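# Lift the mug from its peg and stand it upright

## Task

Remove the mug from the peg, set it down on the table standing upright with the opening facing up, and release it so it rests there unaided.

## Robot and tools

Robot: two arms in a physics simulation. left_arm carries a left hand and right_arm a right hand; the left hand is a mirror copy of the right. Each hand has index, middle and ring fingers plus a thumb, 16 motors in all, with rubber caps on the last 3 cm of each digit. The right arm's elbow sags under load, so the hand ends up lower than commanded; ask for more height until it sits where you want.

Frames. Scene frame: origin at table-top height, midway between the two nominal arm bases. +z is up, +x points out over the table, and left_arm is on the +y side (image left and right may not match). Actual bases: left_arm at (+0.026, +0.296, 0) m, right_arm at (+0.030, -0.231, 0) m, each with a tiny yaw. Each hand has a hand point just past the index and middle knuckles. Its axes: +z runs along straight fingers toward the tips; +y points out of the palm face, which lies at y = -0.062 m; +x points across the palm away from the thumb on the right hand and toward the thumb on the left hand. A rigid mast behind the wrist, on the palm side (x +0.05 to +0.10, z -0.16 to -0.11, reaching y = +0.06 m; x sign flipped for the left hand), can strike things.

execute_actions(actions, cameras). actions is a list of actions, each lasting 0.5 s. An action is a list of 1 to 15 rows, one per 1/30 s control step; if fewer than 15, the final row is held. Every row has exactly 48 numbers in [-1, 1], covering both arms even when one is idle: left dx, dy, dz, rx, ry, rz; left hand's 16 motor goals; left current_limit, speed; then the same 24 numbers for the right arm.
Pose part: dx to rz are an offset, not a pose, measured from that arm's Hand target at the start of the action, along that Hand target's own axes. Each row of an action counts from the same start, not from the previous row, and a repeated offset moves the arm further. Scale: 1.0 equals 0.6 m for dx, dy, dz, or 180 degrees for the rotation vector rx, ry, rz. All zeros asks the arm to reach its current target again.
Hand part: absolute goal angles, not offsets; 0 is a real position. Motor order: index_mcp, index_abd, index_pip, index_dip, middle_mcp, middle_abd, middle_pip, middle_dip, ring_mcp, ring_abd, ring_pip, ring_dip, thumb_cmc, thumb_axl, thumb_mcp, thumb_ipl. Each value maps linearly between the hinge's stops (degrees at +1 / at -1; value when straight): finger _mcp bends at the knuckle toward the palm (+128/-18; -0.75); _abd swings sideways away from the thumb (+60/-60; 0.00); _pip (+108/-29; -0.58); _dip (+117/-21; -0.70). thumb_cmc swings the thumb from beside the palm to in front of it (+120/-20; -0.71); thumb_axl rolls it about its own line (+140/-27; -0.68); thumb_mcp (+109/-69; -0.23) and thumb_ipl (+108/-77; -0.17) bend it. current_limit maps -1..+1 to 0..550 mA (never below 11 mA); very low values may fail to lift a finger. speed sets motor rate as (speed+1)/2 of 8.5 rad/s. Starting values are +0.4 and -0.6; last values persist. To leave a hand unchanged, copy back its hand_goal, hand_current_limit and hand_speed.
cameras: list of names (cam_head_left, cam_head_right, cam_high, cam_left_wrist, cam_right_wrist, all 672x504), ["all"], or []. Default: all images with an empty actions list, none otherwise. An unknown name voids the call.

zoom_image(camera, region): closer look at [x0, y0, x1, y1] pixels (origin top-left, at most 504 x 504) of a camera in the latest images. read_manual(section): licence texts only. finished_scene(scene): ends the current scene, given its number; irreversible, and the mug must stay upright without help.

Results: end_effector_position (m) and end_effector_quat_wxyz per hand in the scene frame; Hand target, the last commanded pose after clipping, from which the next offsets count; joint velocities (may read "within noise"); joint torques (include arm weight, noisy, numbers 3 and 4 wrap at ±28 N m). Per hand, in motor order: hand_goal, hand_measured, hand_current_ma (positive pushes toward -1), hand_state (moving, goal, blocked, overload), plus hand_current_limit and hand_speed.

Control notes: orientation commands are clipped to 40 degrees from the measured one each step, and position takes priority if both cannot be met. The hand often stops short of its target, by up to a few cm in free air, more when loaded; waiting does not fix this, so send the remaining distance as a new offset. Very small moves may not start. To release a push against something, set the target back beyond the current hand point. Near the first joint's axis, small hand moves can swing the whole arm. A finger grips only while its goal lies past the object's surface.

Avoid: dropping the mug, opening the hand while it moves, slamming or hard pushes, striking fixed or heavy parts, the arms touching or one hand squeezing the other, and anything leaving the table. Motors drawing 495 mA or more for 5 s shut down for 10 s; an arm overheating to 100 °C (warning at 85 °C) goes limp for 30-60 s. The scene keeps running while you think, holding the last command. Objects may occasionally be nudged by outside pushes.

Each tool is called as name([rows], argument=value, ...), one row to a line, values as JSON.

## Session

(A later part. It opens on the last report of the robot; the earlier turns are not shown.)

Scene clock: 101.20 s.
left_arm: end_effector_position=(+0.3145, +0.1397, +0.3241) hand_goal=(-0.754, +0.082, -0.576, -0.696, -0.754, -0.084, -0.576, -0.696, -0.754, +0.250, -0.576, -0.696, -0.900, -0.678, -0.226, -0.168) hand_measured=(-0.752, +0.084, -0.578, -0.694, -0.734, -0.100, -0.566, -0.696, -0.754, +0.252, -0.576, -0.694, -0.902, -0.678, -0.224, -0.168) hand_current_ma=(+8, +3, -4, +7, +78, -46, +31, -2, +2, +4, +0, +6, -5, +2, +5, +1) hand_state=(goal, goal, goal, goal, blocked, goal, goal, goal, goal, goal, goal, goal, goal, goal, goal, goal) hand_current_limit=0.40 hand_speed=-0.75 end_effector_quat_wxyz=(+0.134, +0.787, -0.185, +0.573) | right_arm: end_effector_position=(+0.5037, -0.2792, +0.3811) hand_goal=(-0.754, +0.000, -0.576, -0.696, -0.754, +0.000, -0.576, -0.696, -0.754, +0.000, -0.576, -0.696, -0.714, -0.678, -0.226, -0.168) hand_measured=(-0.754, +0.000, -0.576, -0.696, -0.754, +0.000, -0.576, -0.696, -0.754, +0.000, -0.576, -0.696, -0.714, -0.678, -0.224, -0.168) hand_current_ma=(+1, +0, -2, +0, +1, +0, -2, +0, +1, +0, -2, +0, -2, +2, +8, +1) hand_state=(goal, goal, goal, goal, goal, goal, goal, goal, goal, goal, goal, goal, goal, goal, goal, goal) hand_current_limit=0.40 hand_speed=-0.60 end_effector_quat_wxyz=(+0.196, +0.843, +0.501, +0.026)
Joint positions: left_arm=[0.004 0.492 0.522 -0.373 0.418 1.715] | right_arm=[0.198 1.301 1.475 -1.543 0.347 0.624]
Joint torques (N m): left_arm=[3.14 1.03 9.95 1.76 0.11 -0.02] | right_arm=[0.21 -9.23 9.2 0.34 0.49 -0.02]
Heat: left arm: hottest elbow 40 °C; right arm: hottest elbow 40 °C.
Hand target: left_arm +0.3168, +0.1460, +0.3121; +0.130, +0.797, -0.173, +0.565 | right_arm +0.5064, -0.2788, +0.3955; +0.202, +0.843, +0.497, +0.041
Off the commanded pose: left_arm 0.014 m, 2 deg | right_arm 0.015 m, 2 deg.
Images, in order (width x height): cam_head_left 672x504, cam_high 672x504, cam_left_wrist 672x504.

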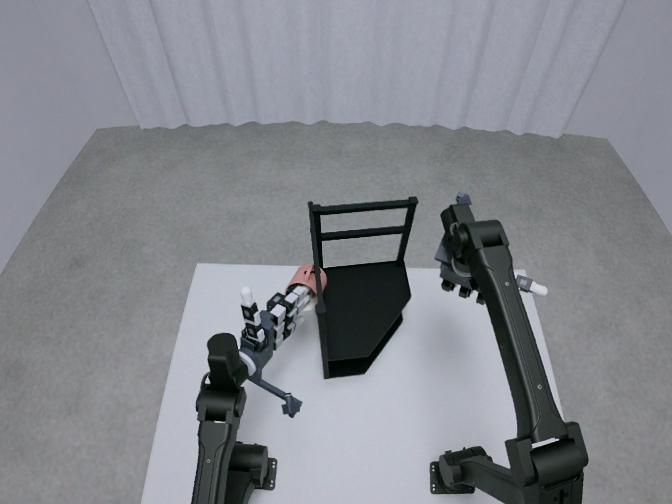

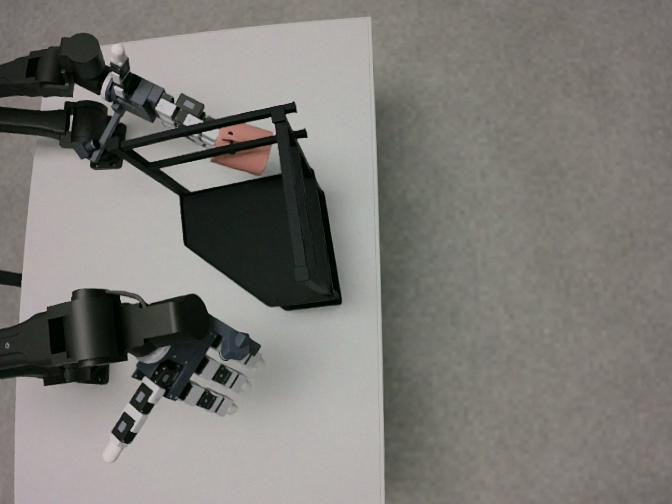

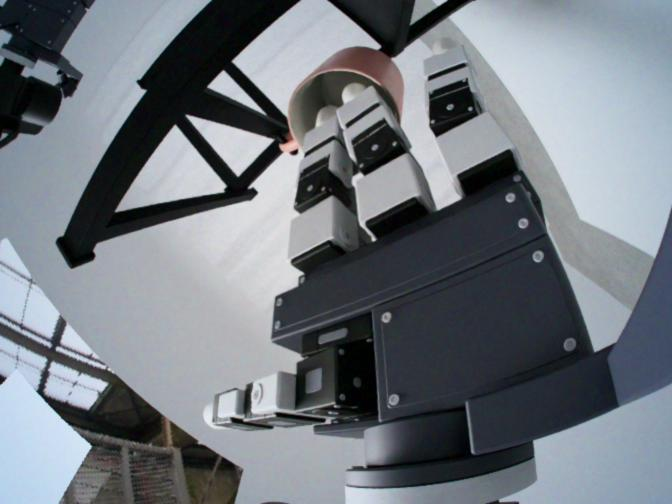

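execute_actions([
  [[0.012,0,0.03,0,0,0,-0.754,0.083,-0.576,-0.696,-0.754,-0.083,-0.576,-0.696,-0.754,0.25,-0.576,-0.696,-0.9,-0.678,-0.226,-0.168,0.4,-0.75,0,0,0,0,0,0,-0.754,0,-0.576,-0.696,-0.754,0,-0.576,-0.696,-0.754,0,-0.576,-0.696,-0.714,-0.678,-0.226,-0.168,0.4,-0.6]],
  [[0.004,0,0.03,0,0,0,-0.754,0.083,-0.576,-0.696,-0.754,-0.083,-0.576,-0.696,-0.754,0.25,-0.576,-0.696,-0.9,-0.678,-0.226,-0.168,0.4,-0.75,0,0,0,0,0,0,-0.754,0,-0.576,-0.696,-0.754,0,-0.576,-0.696,-0.754,0,-0.576,-0.696,-0.714,-0.678,-0.226,-0.168,0.4,-0.6]],
], cameras=["cam_left_wrist","cam_high","cam_head_left"])

zoom_image(camera="cam_left_wrist", region=[200, 0, 500, 200])

zoom_image(camera="cam_high", region=[140, 100, 290, 212])

zoom_image(camera="cam_head_left", region=[240, 230, 360, 330])

Scene clock: 102.90 s.
left_arm: end_effector_position=(+0.3445, +0.1312, +0.3102) hand_goal=(-0.754, +0.082, -0.576, -0.696, -0.754, -0.084, -0.576, -0.696, -0.754, +0.250, -0.576, -0.696, -0.900, -0.678, -0.226, -0.168) hand_measured=(-0.748, +0.080, -0.574, -0.694, -0.736, -0.104, -0.568, -0.696, -0.754, +0.252, -0.576, -0.694, -0.902, -0.678, -0.224, -0.168) hand_current_ma=(+21, -4, +3, +3, +67, -59, +28, -2, +2, +4, +0, +6, -5, +2, +5, +1) hand_state=(goal, goal, goal, goal, goal, goal, goal, goal, goal, goal, goal, goal, goal, goal, goal, goal) hand_current_limit=0.40 hand_speed=-0.75 end_effector_quat_wxyz=(+0.131, +0.793, -0.178, +0.567) | right_arm: end_effector_position=(+0.5037, -0.2792, +0.3811) hand_goal=(-0.754, +0.000, -0.576, -0.696, -0.754, +0.000, -0.576, -0.696, -0.754, +0.000, -0.576, -0.696, -0.714, -0.678, -0.226, -0.168) hand_measured=(-0.754, +0.000, -0.576, -0.696, -0.754, +0.000, -0.576, -0.696, -0.754, +0.000, -0.576, -0.696, -0.714, -0.678, -0.224, -0.168) hand_current_ma=(+1, +0, -2, +0, +1, +0, -2, +0, +1, +0, -2, +0, -2, +2, +8, +1) hand_state=(goal, goal, goal, goal, goal, goal, goal, goal, goal, goal, goal, goal, goal, goal, goal, goal) hand_current_limit=0.40 hand_speed=-0.60 end_effector_quat_wxyz=(+0.196, +0.843, +0.501, +0.026)
Joint positions: left_arm=[-0.045 0.61 0.522 -0.263 0.357 1.692] | right_arm=[0.198 1.301 1.475 -1.543 0.347 0.624]
Joint torques (N m): left_arm=[1.08 1.61 12.1 2.3 -0.3 -0.06] | right_arm=[-0.32 -8.06 9.2 0.24 0.49 -0.01]
Heat: left arm: hottest elbow 40 °C; right arm: hottest elbow 40 °C.
Hand target: left_arm +0.3506, +0.1304, +0.3092; +0.130, +0.797, -0.173, +0.564 | right_arm +0.5064, -0.2788, +0.3955; +0.202, +0.843, +0.497, +0.041
Off the commanded pose: left_arm 0.006 m, 1 deg | right_arm 0.015 m, 2 deg.
Images, in order (width x height): cam_head_left 672x504, cam_high 672x504, cam_left_wrist 672x504.

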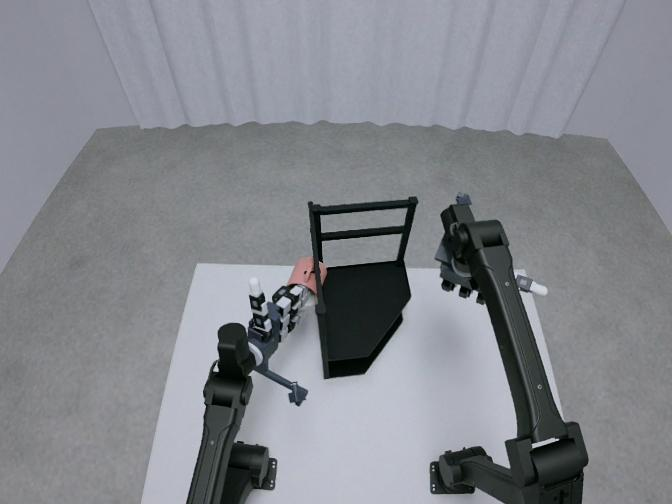

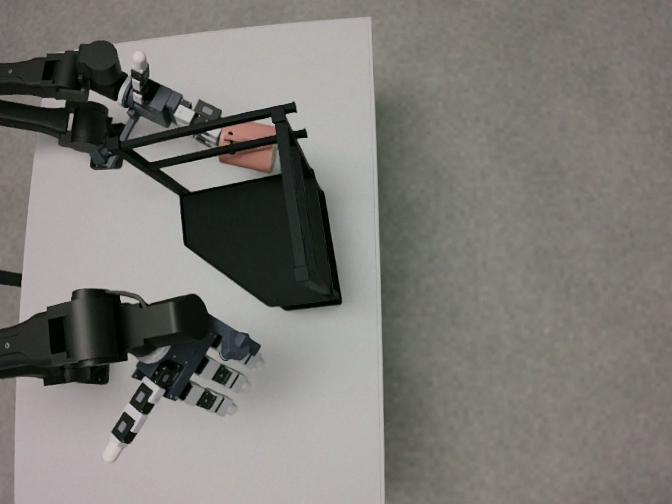

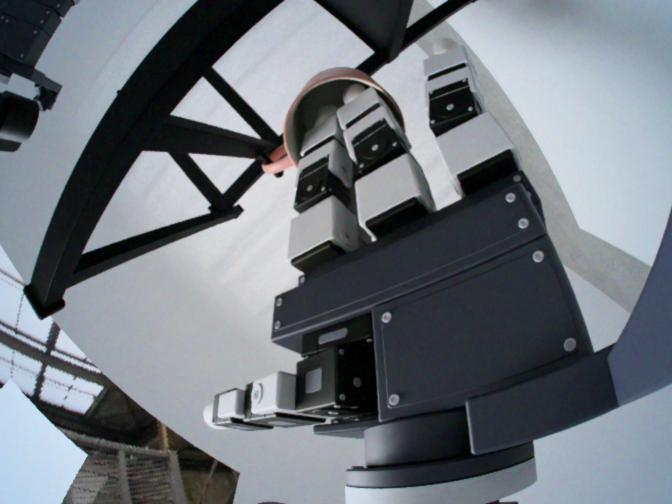

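Scaled by 1.680 from the camera's 672x504 image, which has a finer 960x720 frame.

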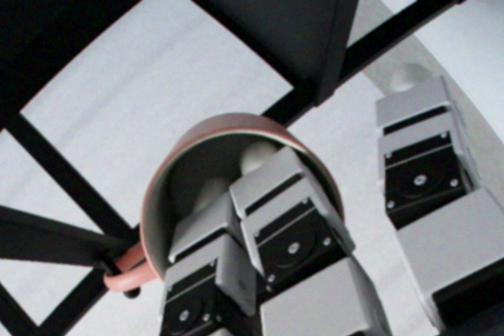

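Scaled by 3.360.

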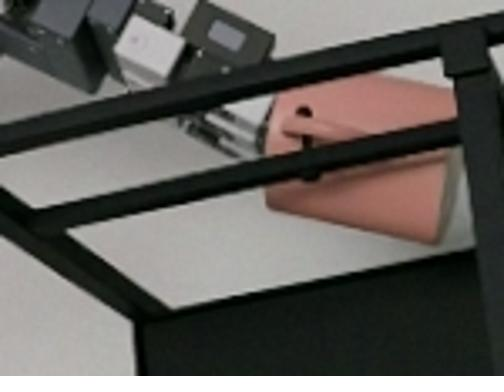

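Scaled by 4.200.

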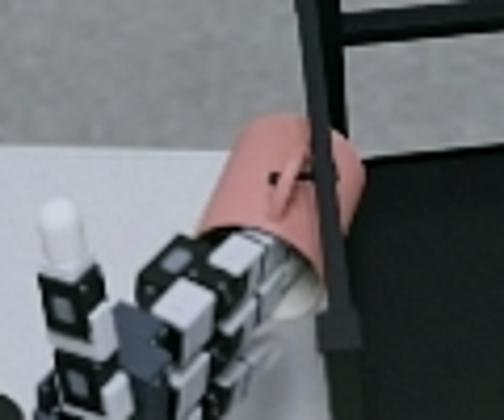

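execute_actions([
  [[0,0,0,0,0,0,-0.754,-0.15,-0.576,-0.696,-0.754,0.15,-0.576,-0.696,-0.754,0.25,-0.576,-0.696,-0.9,-0.678,-0.226,-0.168,0.4,-0.85,0,0,0,0,0,0,-0.754,0,-0.576,-0.696,-0.754,0,-0.576,-0.696,-0.754,0,-0.576,-0.696,-0.714,-0.678,-0.226,-0.168,0.4,-0.6]],
  [[0,0,0,0,0,0,-0.754,-0.3,-0.576,-0.696,-0.754,0.3,-0.576,-0.696,-0.754,0.25,-0.576,-0.696,-0.9,-0.678,-0.226,-0.168,0.7,-0.85,0,0,0,0,0,0,-0.754,0,-0.576,-0.696,-0.754,0,-0.576,-0.696,-0.754,0,-0.576,-0.696,-0.714,-0.678,-0.226,-0.168,0.4,-0.6]],
], cameras=["cam_left_wrist","cam_high","cam_head_left"])

zoom_image(camera="cam_left_wrist", region=[200, 0, 500, 200])

zoom_image(camera="cam_high", region=[140, 100, 290, 212])

zoom_image(camera="cam_head_left", region=[240, 230, 360, 330])

Scene clock: 104.63 s.
left_arm: end_effector_position=(+0.3447, +0.1310, +0.3103) hand_goal=(-0.754, -0.300, -0.576, -0.696, -0.754, +0.300, -0.576, -0.696, -0.754, +0.250, -0.576, -0.696, -0.900, -0.678, -0.226, -0.168) hand_measured=(-0.738, -0.010, -0.570, -0.694, -0.754, -0.090, -0.574, -0.696, -0.754, +0.252, -0.576, -0.694, -0.902, -0.678, -0.224, -0.168) hand_current_ma=(+56, +467, +16, +3, -1, -468, +3, -2, +2, +4, +0, +6, -5, +2, +5, +1) hand_state=(goal, blocked, goal, goal, goal, blocked, goal, goal, goal, goal, goal, goal, goal, goal, goal, goal) hand_current_limit=0.70 hand_speed=-0.85 end_effector_quat_wxyz=(+0.131, +0.794, -0.177, +0.567) | right_arm: end_effector_position=(+0.5037, -0.2792, +0.3811) hand_goal=(-0.754, +0.000, -0.576, -0.696, -0.754, +0.000, -0.576, -0.696, -0.754, +0.000, -0.576, -0.696, -0.714, -0.678, -0.226, -0.168) hand_measured=(-0.754, +0.000, -0.576, -0.696, -0.754, +0.000, -0.576, -0.696, -0.754, +0.000, -0.576, -0.696, -0.714, -0.678, -0.224, -0.168) hand_current_ma=(+1, +0, -2, +0, +1, +0, -2, +0, +1, +0, -2, +0, -2, +2, +8, +1) hand_state=(goal, goal, goal, goal, goal, goal, goal, goal, goal, goal, goal, goal, goal, goal, goal, goal) hand_current_limit=0.40 hand_speed=-0.60 end_effector_quat_wxyz=(+0.196, +0.843, +0.501, +0.026)
Joint positions: left_arm=[-0.047 0.61 0.522 -0.263 0.354 1.689] | right_arm=[0.198 1.301 1.475 -1.543 0.347 0.624]
Joint torques (N m): left_arm=[0.97 1.03 12.26 2.32 -0.16 -0.05] | right_arm=[-0.21 -8.59 9.25 0.24 0.47 -0.02]
Heat: left arm: hottest elbow 40 °C; right arm: hottest elbow 40 °C.
Hand target: left_arm +0.3505, +0.1303, +0.3093; +0.130, +0.797, -0.173, +0.564 | right_arm +0.5064, -0.2788, +0.3955; +0.202, +0.843, +0.497, +0.041
Off the commanded pose: left_arm 0.006 m, 1 deg | right_arm 0.015 m, 2 deg.
Images, in order (width x height): cam_head_left 672x504, cam_high 672x504, cam_left_wrist 672x504.

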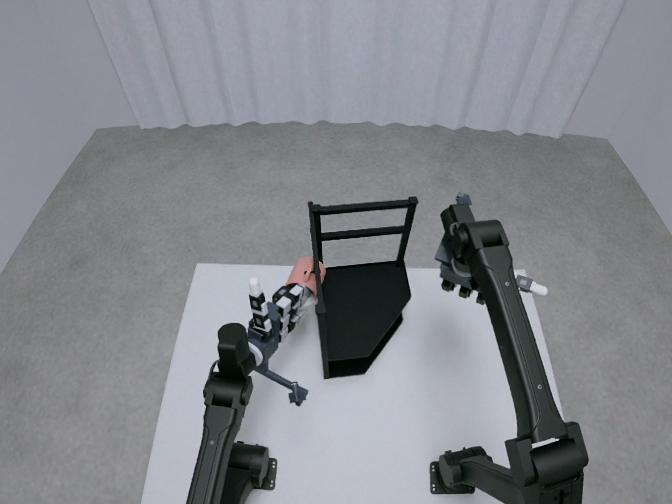

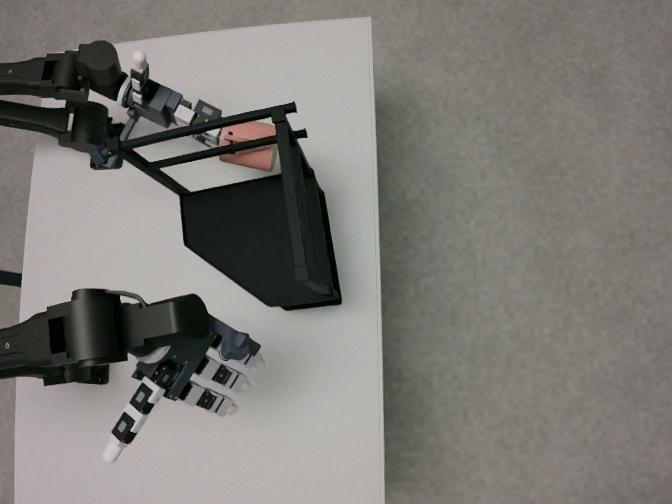

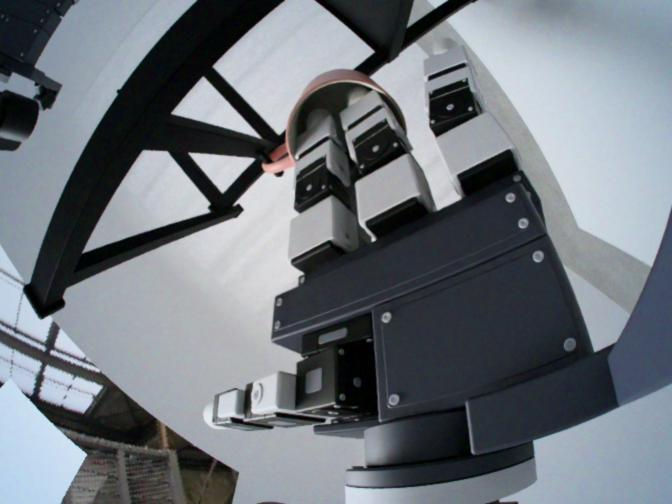

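Scaled by 1.680 from the camera's 672x504 image, which has a finer 960x720 frame.

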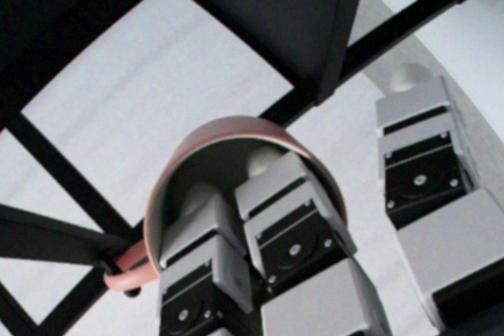

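Scaled by 3.360.

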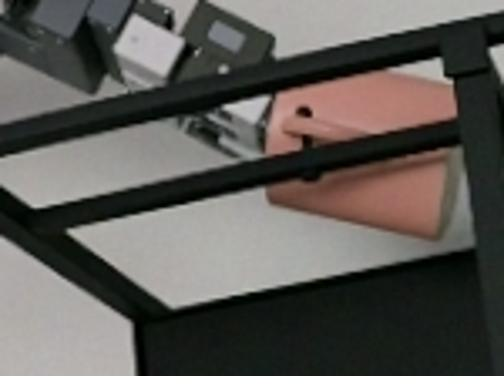

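Scaled by 4.200.

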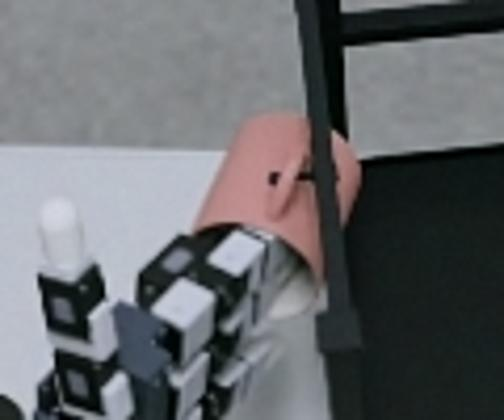

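execute_actions([
  [[0.0083,-0.03,-0.0178,0,0,0,-0.754,-0.3,-0.576,-0.696,-0.754,0.3,-0.576,-0.696,-0.754,0.25,-0.576,-0.696,-0.9,-0.678,-0.226,-0.168,0.7,-0.85,0,0,0,0,0,0,-0.754,0,-0.576,-0.696,-0.754,0,-0.576,-0.696,-0.754,0,-0.576,-0.696,-0.714,-0.678,-0.226,-0.168,0.4,-0.6]],
], cameras=["cam_left_wrist","cam_high","cam_head_left"])

zoom_image(camera="cam_left_wrist", region=[200, 0, 500, 200])

zoom_image(camera="cam_high", region=[140, 100, 290, 212])

zoom_image(camera="cam_head_left", region=[240, 230, 360, 330])

Scene clock: 105.97 s.
left_arm: end_effector_position=(+0.3397, +0.1389, +0.3110) hand_goal=(-0.754, -0.300, -0.576, -0.696, -0.754, +0.300, -0.576, -0.696, -0.754, +0.250, -0.576, -0.696, -0.900, -0.678, -0.226, -0.168) hand_measured=(-0.734, -0.014, -0.570, -0.698, -0.744, -0.090, -0.576, -0.698, -0.754, +0.252, -0.576, -0.694, -0.902, -0.678, -0.224, -0.168) hand_current_ma=(+76, +467, +16, -6, +36, -467, +2, -7, +2, +4, +0, +6, -5, +2, +5, +1) hand_state=(goal, blocked, goal, goal, goal, blocked, goal, goal, goal, goal, goal, goal, goal, goal, goal, goal) hand_current_limit=0.70 hand_speed=-0.85 end_effector_quat_wxyz=(+0.142, +0.788, -0.192, +0.568) | right_arm: end_effector_position=(+0.5037, -0.2792, +0.3811) hand_goal=(-0.754, +0.000, -0.576, -0.696, -0.754, +0.000, -0.576, -0.696, -0.754, +0.000, -0.576, -0.696, -0.714, -0.678, -0.226, -0.168) hand_measured=(-0.754, +0.000, -0.576, -0.696, -0.754, +0.000, -0.576, -0.696, -0.754, +0.000, -0.576, -0.696, -0.714, -0.678, -0.224, -0.168) hand_current_ma=(+1, +0, -2, +0, +1, +0, -2, +0, +1, +0, -2, +0, -2, +2, +8, +1) hand_state=(goal, goal, goal, goal, goal, goal, goal, goal, goal, goal, goal, goal, goal, goal, goal, goal) hand_current_limit=0.40 hand_speed=-0.60 end_effector_quat_wxyz=(+0.196, +0.843, +0.501, +0.026)
Joint positions: left_arm=[0.015 0.611 0.522 -0.268 0.449 1.725] | right_arm=[0.198 1.301 1.475 -1.543 0.347 0.624]
Joint torques (N m): left_arm=[4.48 0.85 13.79 1.06 -0.31 -0.04] | right_arm=[-0.15 -9 9.17 0.17 0.52 0.02]
Heat: left arm: hottest elbow 40 °C; right arm: hottest elbow 40 °C.
Hand target: left_arm +0.3505, +0.1502, +0.3173; +0.130, +0.797, -0.173, +0.564 | right_arm +0.5064, -0.2788, +0.3955; +0.202, +0.843, +0.497, +0.041
Off the commanded pose: left_arm 0.017 m, 3 deg | right_arm 0.015 m, 2 deg.
Images, in order (width x height): cam_head_left 672x504, cam_high 672x504, cam_left_wrist 672x504.

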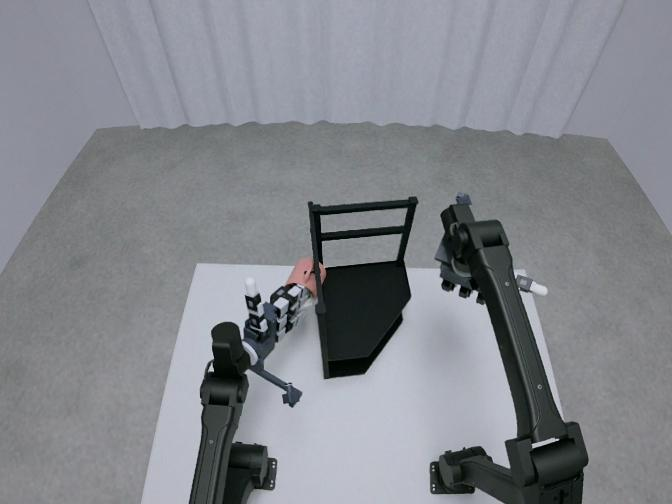

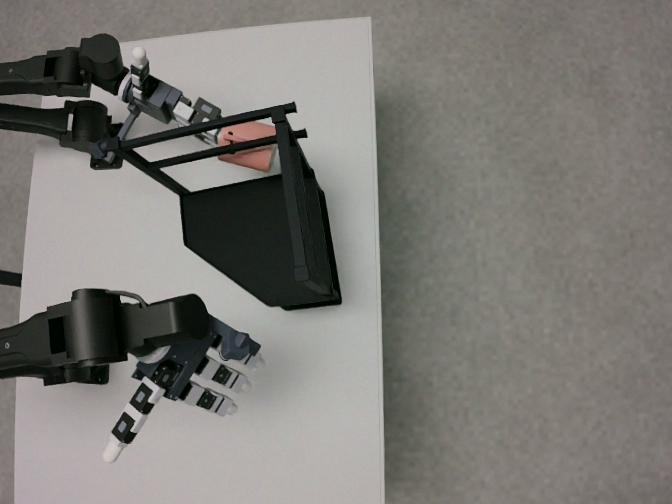

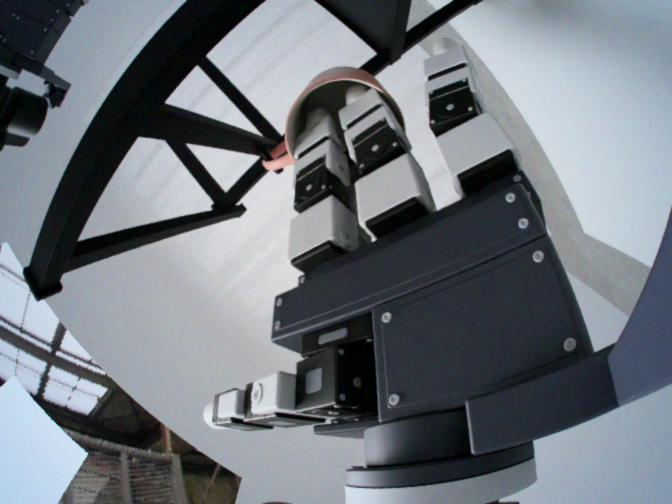

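Scaled by 1.680 from the camera's 672x504 image, which has a finer 960x720 frame.

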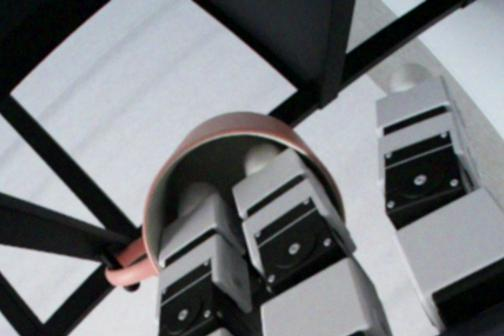

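Scaled by 3.360.

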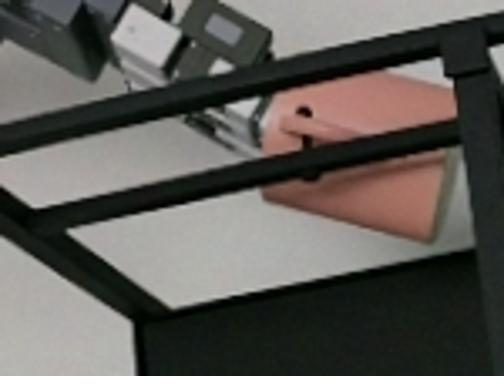

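Scaled by 4.200.

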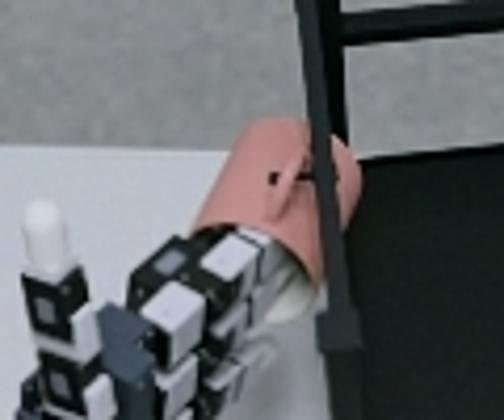

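zoom_image(camera="cam_left_wrist", region=[240, 120, 320, 190])

zoom_image(camera="cam_head_left", region=[285, 255, 345, 305])

zoom_image(camera="cam_high", region=[210, 115, 270, 165])

Scaled by 6.300 from the camera's 672x504 image, which has a finer 960x720 frame.

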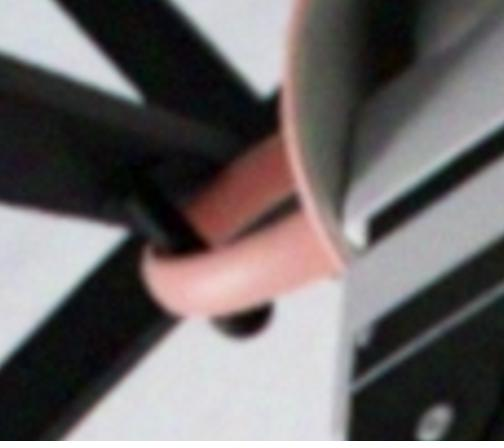

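Scaled by 8.400.

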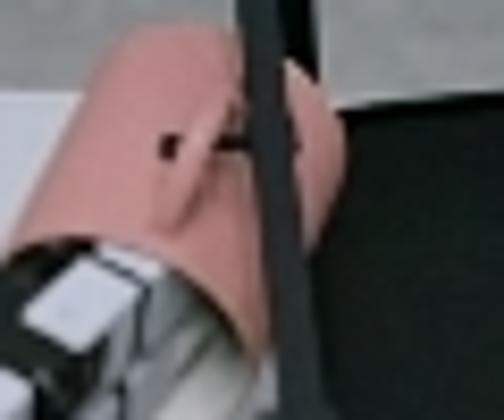

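Scaled by 8.400.

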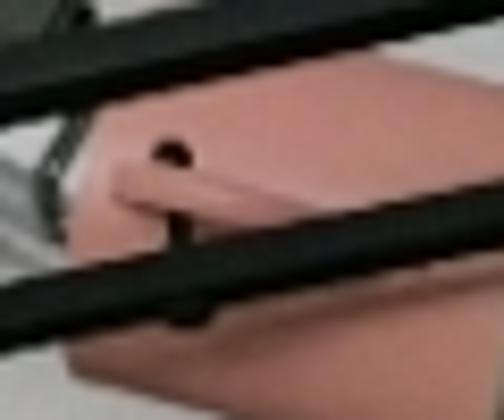

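execute_actions([
  [[0.0172,0.0223,-0.0107,0,0,0,-0.754,-0.3,-0.576,-0.696,-0.754,0.3,-0.576,-0.696,-0.754,0.25,-0.576,-0.696,-0.9,-0.678,-0.226,-0.168,0.7,-0.85,0,0,0,0,0,0,-0.754,0,-0.576,-0.696,-0.754,0,-0.576,-0.696,-0.754,0,-0.576,-0.696,-0.714,-0.678,-0.226,-0.168,0.4,-0.6]],
  [[0.0157,0,-0.0055,0,0,0,-0.754,-0.3,-0.576,-0.696,-0.754,0.3,-0.576,-0.696,-0.754,0.25,-0.576,-0.696,-0.9,-0.678,-0.226,-0.168,0.7,-0.85,0,0,0,0,0,0,-0.754,0,-0.576,-0.696,-0.754,0,-0.576,-0.696,-0.754,0,-0.576,-0.696,-0.714,-0.678,-0.226,-0.168,0.4,-0.6]],
], cameras=["cam_left_wrist","cam_high","cam_head_left"])

zoom_image(camera="cam_left_wrist", region=[240, 60, 400, 200])

zoom_image(camera="cam_head_left", region=[285, 255, 345, 305])

zoom_image(camera="cam_high", region=[210, 115, 270, 165])

Scene clock: 109.03 s.
left_arm: end_effector_position=(+0.3370, +0.1384, +0.3172) hand_goal=(-0.754, -0.300, -0.576, -0.696, -0.754, +0.300, -0.576, -0.696, -0.754, +0.250, -0.576, -0.696, -0.900, -0.678, -0.226, -0.168) hand_measured=(-0.734, -0.024, -0.568, -0.698, -0.738, -0.090, -0.568, -0.698, -0.754, +0.252, -0.576, -0.694, -0.902, -0.678, -0.224, -0.168) hand_current_ma=(+79, +467, +25, -6, +60, -467, +27, -7, +2, +4, +0, +6, -5, +2, +5, +1) hand_state=(blocked, blocked, goal, goal, goal, blocked, goal, goal, goal, goal, goal, goal, goal, goal, goal, goal) hand_current_limit=0.70 hand_speed=-0.85 end_effector_quat_wxyz=(+0.134, +0.800, -0.181, +0.556) | right_arm: end_effector_position=(+0.5037, -0.2792, +0.3811) hand_goal=(-0.754, +0.000, -0.576, -0.696, -0.754, +0.000, -0.576, -0.696, -0.754, +0.000, -0.576, -0.696, -0.714, -0.678, -0.226, -0.168) hand_measured=(-0.754, +0.000, -0.576, -0.696, -0.754, +0.000, -0.576, -0.696, -0.754, +0.000, -0.576, -0.696, -0.714, -0.678, -0.224, -0.168) hand_current_ma=(+1, +0, -2, +0, +1, +0, -2, +0, +1, +0, -2, +0, -2, +2, +8, +1) hand_state=(goal, goal, goal, goal, goal, goal, goal, goal, goal, goal, goal, goal, goal, goal, goal, goal) hand_current_limit=0.40 hand_speed=-0.60 end_effector_quat_wxyz=(+0.196, +0.843, +0.501, +0.026)
Joint positions: left_arm=[-0.005 0.588 0.55 -0.348 0.402 1.714] | right_arm=[0.198 1.301 1.475 -1.543 0.347 0.624]
Joint torques (N m): left_arm=[1.38 0.03 15.42 1.36 -0.38 -0.17] | right_arm=[-0.67 -8.7 9.21 0.28 0.47 0.02]
Heat: left arm: hottest elbow 40 °C; right arm: hottest elbow 40 °C.
Hand target: left_arm +0.3426, +0.1396, +0.3393; +0.130, +0.797, -0.172, +0.564 | right_arm +0.5064, -0.2788, +0.3955; +0.202, +0.843, +0.497, +0.041
Off the commanded pose: left_arm 0.023 m, 1 deg | right_arm 0.015 m, 2 deg.
Images, in order (width x height): cam_head_left 672x504, cam_high 672x504, cam_left_wrist 672x504.

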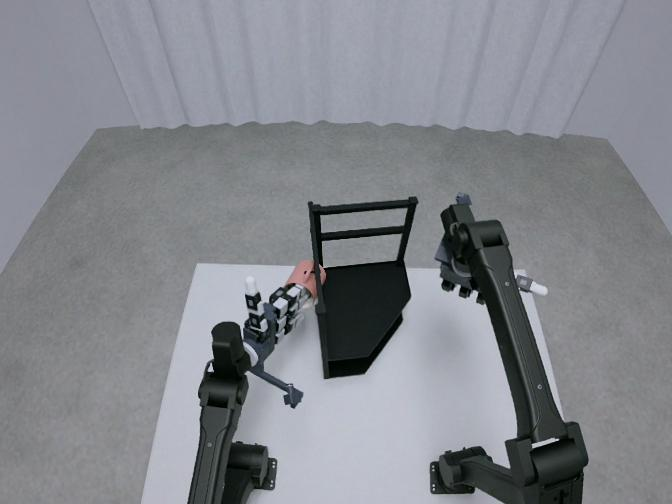

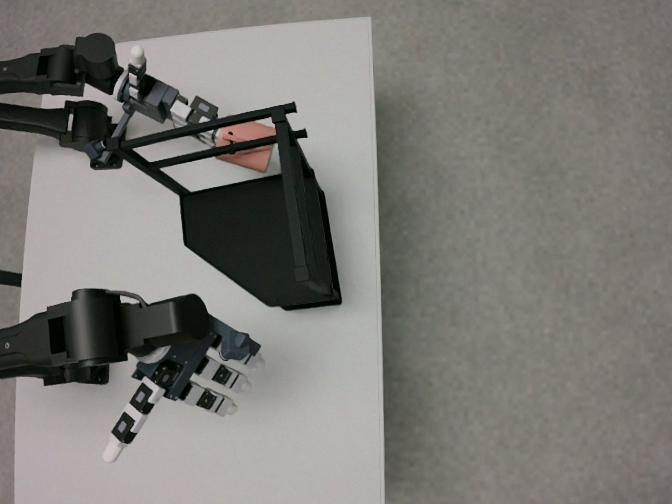

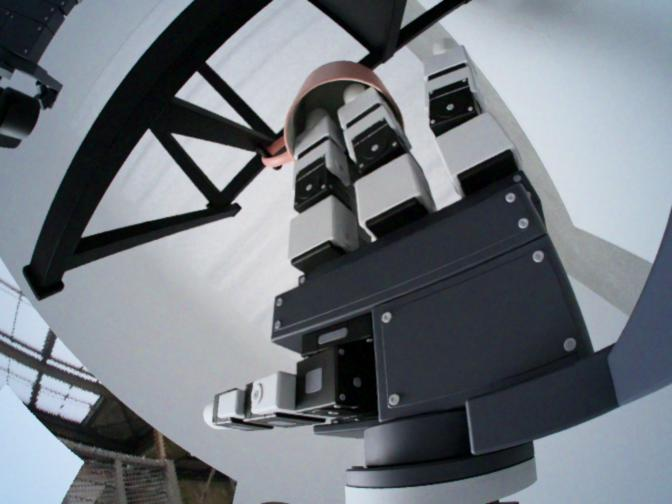

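Scaled by 3.150 from the camera's 672x504 image, which has a finer 960x720 frame.

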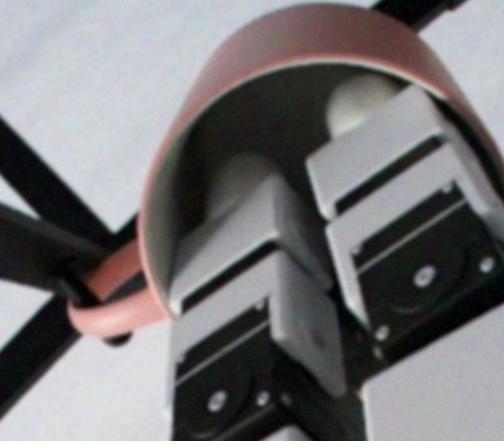

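Scaled by 8.400.

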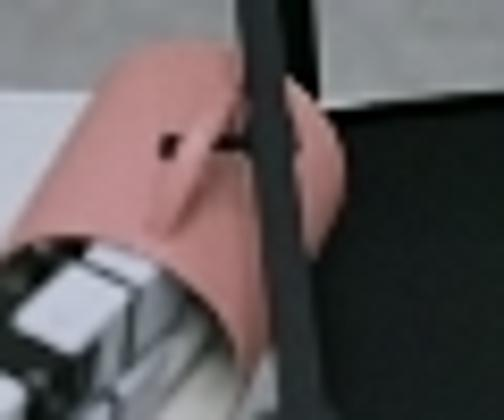

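Scaled by 8.400.

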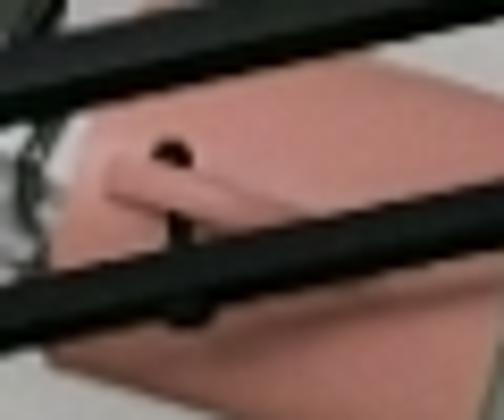

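execute_actions([
  [[0.0157,0,-0.0055,0,0,0,-0.754,-0.3,-0.576,-0.696,-0.754,0.3,-0.576,-0.696,-0.754,0.25,-0.576,-0.696,-0.9,-0.678,-0.226,-0.168,0.7,-0.85,0,0,0,0,0,0,-0.754,0,-0.576,-0.696,-0.754,0,-0.576,-0.696,-0.754,0,-0.576,-0.696,-0.714,-0.678,-0.226,-0.168,0.4,-0.6]],
], cameras=["cam_left_wrist","cam_high","cam_head_left"])

zoom_image(camera="cam_left_wrist", region=[240, 60, 400, 200])

zoom_image(camera="cam_head_left", region=[285, 255, 345, 305])

zoom_image(camera="cam_high", region=[210, 115, 270, 165])

Scene clock: 110.37 s.
left_arm: end_effector_position=(+0.3363, +0.1386, +0.3204) hand_goal=(-0.754, -0.300, -0.576, -0.696, -0.754, +0.300, -0.576, -0.696, -0.754, +0.250, -0.576, -0.696, -0.900, -0.678, -0.226, -0.168) hand_measured=(-0.734, -0.024, -0.568, -0.698, -0.738, -0.088, -0.568, -0.698, -0.754, +0.252, -0.576, -0.694, -0.902, -0.678, -0.224, -0.168) hand_current_ma=(+77, +467, +25, -6, +60, -467, +27, -7, +2, +4, +0, +6, -5, +2, +5, +1) hand_state=(blocked, blocked, goal, goal, goal, blocked, goal, goal, goal, goal, goal, goal, goal, goal, goal, goal) hand_current_limit=0.70 hand_speed=-0.85 end_effector_quat_wxyz=(+0.135, +0.805, -0.179, +0.550) | right_arm: end_effector_position=(+0.5037, -0.2792, +0.3811) hand_goal=(-0.754, +0.000, -0.576, -0.696, -0.754, +0.000, -0.576, -0.696, -0.754, +0.000, -0.576, -0.696, -0.714, -0.678, -0.226, -0.168) hand_measured=(-0.754, +0.000, -0.576, -0.696, -0.754, +0.000, -0.576, -0.696, -0.754, +0.000, -0.576, -0.696, -0.714, -0.678, -0.224, -0.168) hand_current_ma=(+1, +0, -2, +0, +1, +0, -2, +0, +1, +0, -2, +0, -2, +2, +8, +1) hand_state=(goal, goal, goal, goal, goal, goal, goal, goal, goal, goal, goal, goal, goal, goal, goal, goal) hand_current_limit=0.40 hand_speed=-0.60 end_effector_quat_wxyz=(+0.196, +0.843, +0.501, +0.026)
Joint positions: left_arm=[-0.005 0.588 0.567 -0.38 0.4 1.714] | right_arm=[0.198 1.301 1.475 -1.543 0.347 0.624]
Joint torques (N m): left_arm=[1.14 -0.15 16.31 1.46 -0.27 -0.14] | right_arm=[0.21 -8.7 9.26 0.34 0.49 0.02]
Heat: left arm: hottest elbow 40 °C; right arm: hottest elbow 40 °C.
Hand target: left_arm +0.3426, +0.1397, +0.3493; +0.130, +0.797, -0.173, +0.564 | right_arm +0.5064, -0.2788, +0.3955; +0.202, +0.843, +0.497, +0.041
Off the commanded pose: left_arm 0.030 m, 2 deg | right_arm 0.015 m, 2 deg.
Images, in order (width x height): cam_head_left 672x504, cam_high 672x504, cam_left_wrist 672x504.

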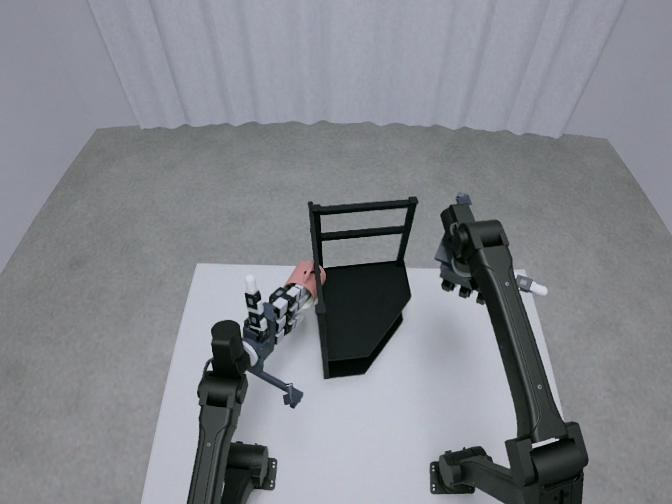

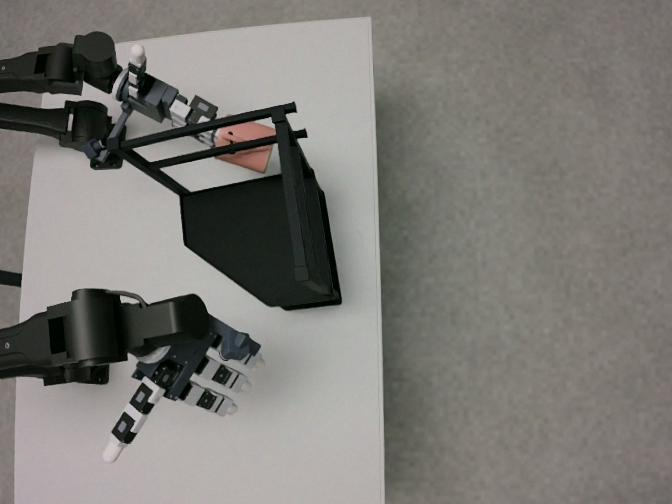

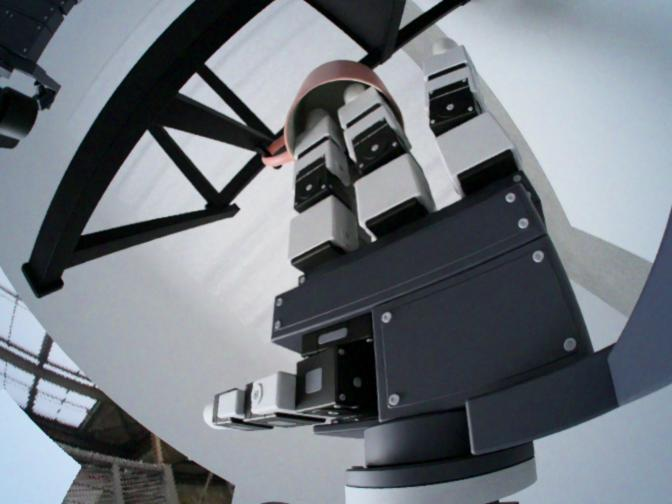

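Scaled by 3.150 from the camera's 672x504 image, which has a finer 960x720 frame.

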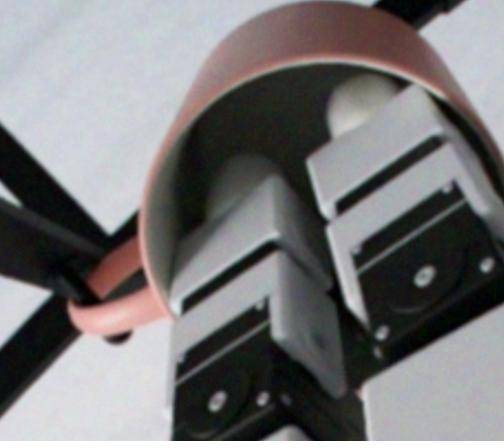

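Scaled by 8.400.

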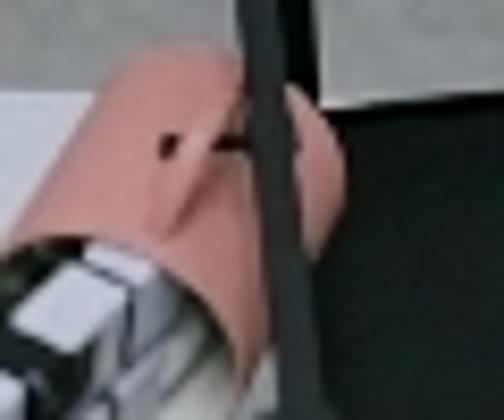

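Scaled by 8.400.

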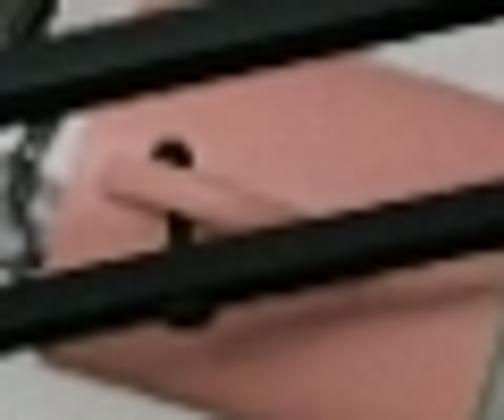

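execute_actions([
  [[0.0236,0,-0.0083,0,0,0,-0.754,-0.3,-0.576,-0.696,-0.754,0.3,-0.576,-0.696,-0.754,0.25,-0.576,-0.696,-0.9,-0.678,-0.226,-0.168,0.7,-0.85,0,0,0,0,0,0,-0.754,0,-0.576,-0.696,-0.754,0,-0.576,-0.696,-0.754,0,-0.576,-0.696,-0.714,-0.678,-0.226,-0.168,0.4,-0.6]],
], cameras=["cam_left_wrist","cam_high","cam_head_left"])

zoom_image(camera="cam_left_wrist", region=[240, 60, 400, 200])

zoom_image(camera="cam_head_left", region=[285, 255, 345, 305])

Scene clock: 111.83 s.
left_arm: end_effector_position=(+0.3350, +0.1389, +0.3252) hand_goal=(-0.754, -0.300, -0.576, -0.696, -0.754, +0.300, -0.576, -0.696, -0.754, +0.250, -0.576, -0.696, -0.900, -0.678, -0.226, -0.168) hand_measured=(-0.736, -0.024, -0.568, -0.698, -0.738, -0.082, -0.568, -0.698, -0.754, +0.252, -0.576, -0.694, -0.902, -0.678, -0.224, -0.168) hand_current_ma=(+70, +467, +25, -6, +60, -468, +27, -7, +2, +4, +0, +6, -5, +2, +5, +1) hand_state=(goal, blocked, goal, goal, goal, blocked, goal, goal, goal, goal, goal, goal, goal, goal, goal, goal) hand_current_limit=0.70 hand_speed=-0.85 end_effector_quat_wxyz=(+0.136, +0.811, -0.178, +0.540) | right_arm: end_effector_position=(+0.5037, -0.2792, +0.3811) hand_goal=(-0.754, +0.000, -0.576, -0.696, -0.754, +0.000, -0.576, -0.696, -0.754, +0.000, -0.576, -0.696, -0.714, -0.678, -0.226, -0.168) hand_measured=(-0.754, +0.000, -0.576, -0.696, -0.754, +0.000, -0.576, -0.696, -0.754, +0.000, -0.576, -0.696, -0.714, -0.678, -0.224, -0.168) hand_current_ma=(+1, +0, -2, +0, +1, +0, -2, +0, +1, +0, -2, +0, -2, +2, +8, +1) hand_state=(goal, goal, goal, goal, goal, goal, goal, goal, goal, goal, goal, goal, goal, goal, goal, goal) hand_current_limit=0.40 hand_speed=-0.60 end_effector_quat_wxyz=(+0.196, +0.843, +0.501, +0.026)
Joint positions: left_arm=[-0.005 0.588 0.591 -0.428 0.398 1.714] | right_arm=[0.198 1.301 1.475 -1.543 0.347 0.624]
Joint torques (N m): left_arm=[1.32 0.38 17.39 1.7 -0.07 -0.11] | right_arm=[-0.15 -8.76 9.09 0.23 0.51 0.05]
Heat: left arm: hottest elbow 40 °C; right arm: hottest elbow 40 °C.
Hand target: left_arm +0.3427, +0.1399, +0.3643; +0.130, +0.797, -0.173, +0.564 | right_arm +0.5064, -0.2788, +0.3955; +0.202, +0.843, +0.497, +0.041
Off the commanded pose: left_arm 0.040 m, 3 deg | right_arm 0.015 m, 2 deg.
Images, in order (width x height): cam_head_left 672x504, cam_high 672x504, cam_left_wrist 672x504.

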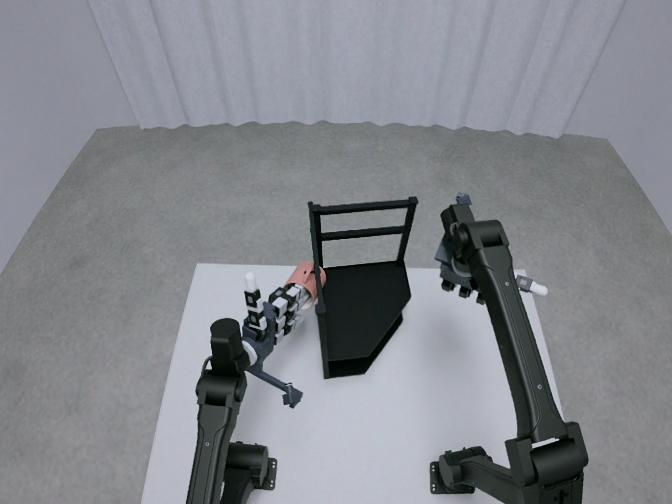

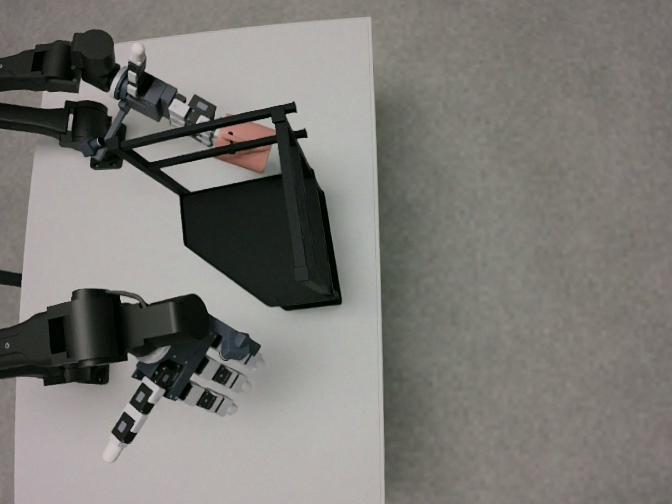

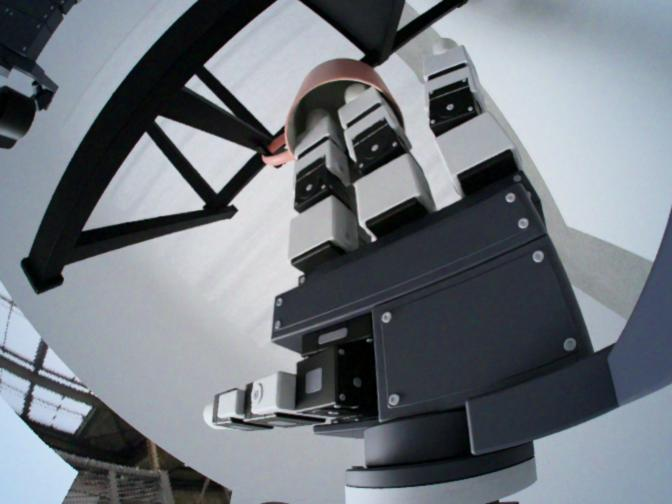

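Scaled by 3.150 from the camera's 672x504 image, which has a finer 960x720 frame.

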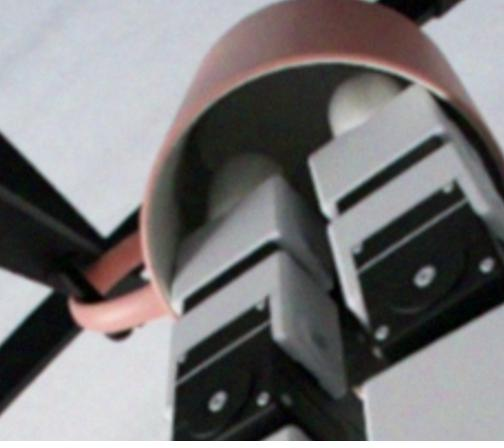

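Scaled by 8.400.

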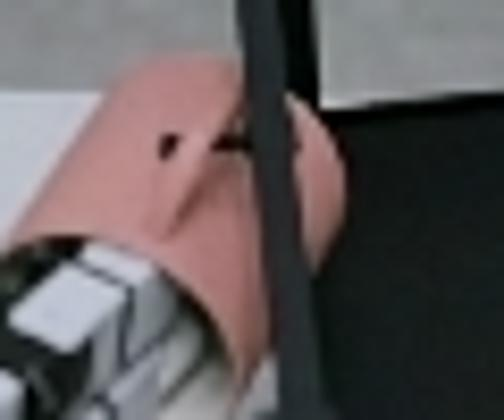

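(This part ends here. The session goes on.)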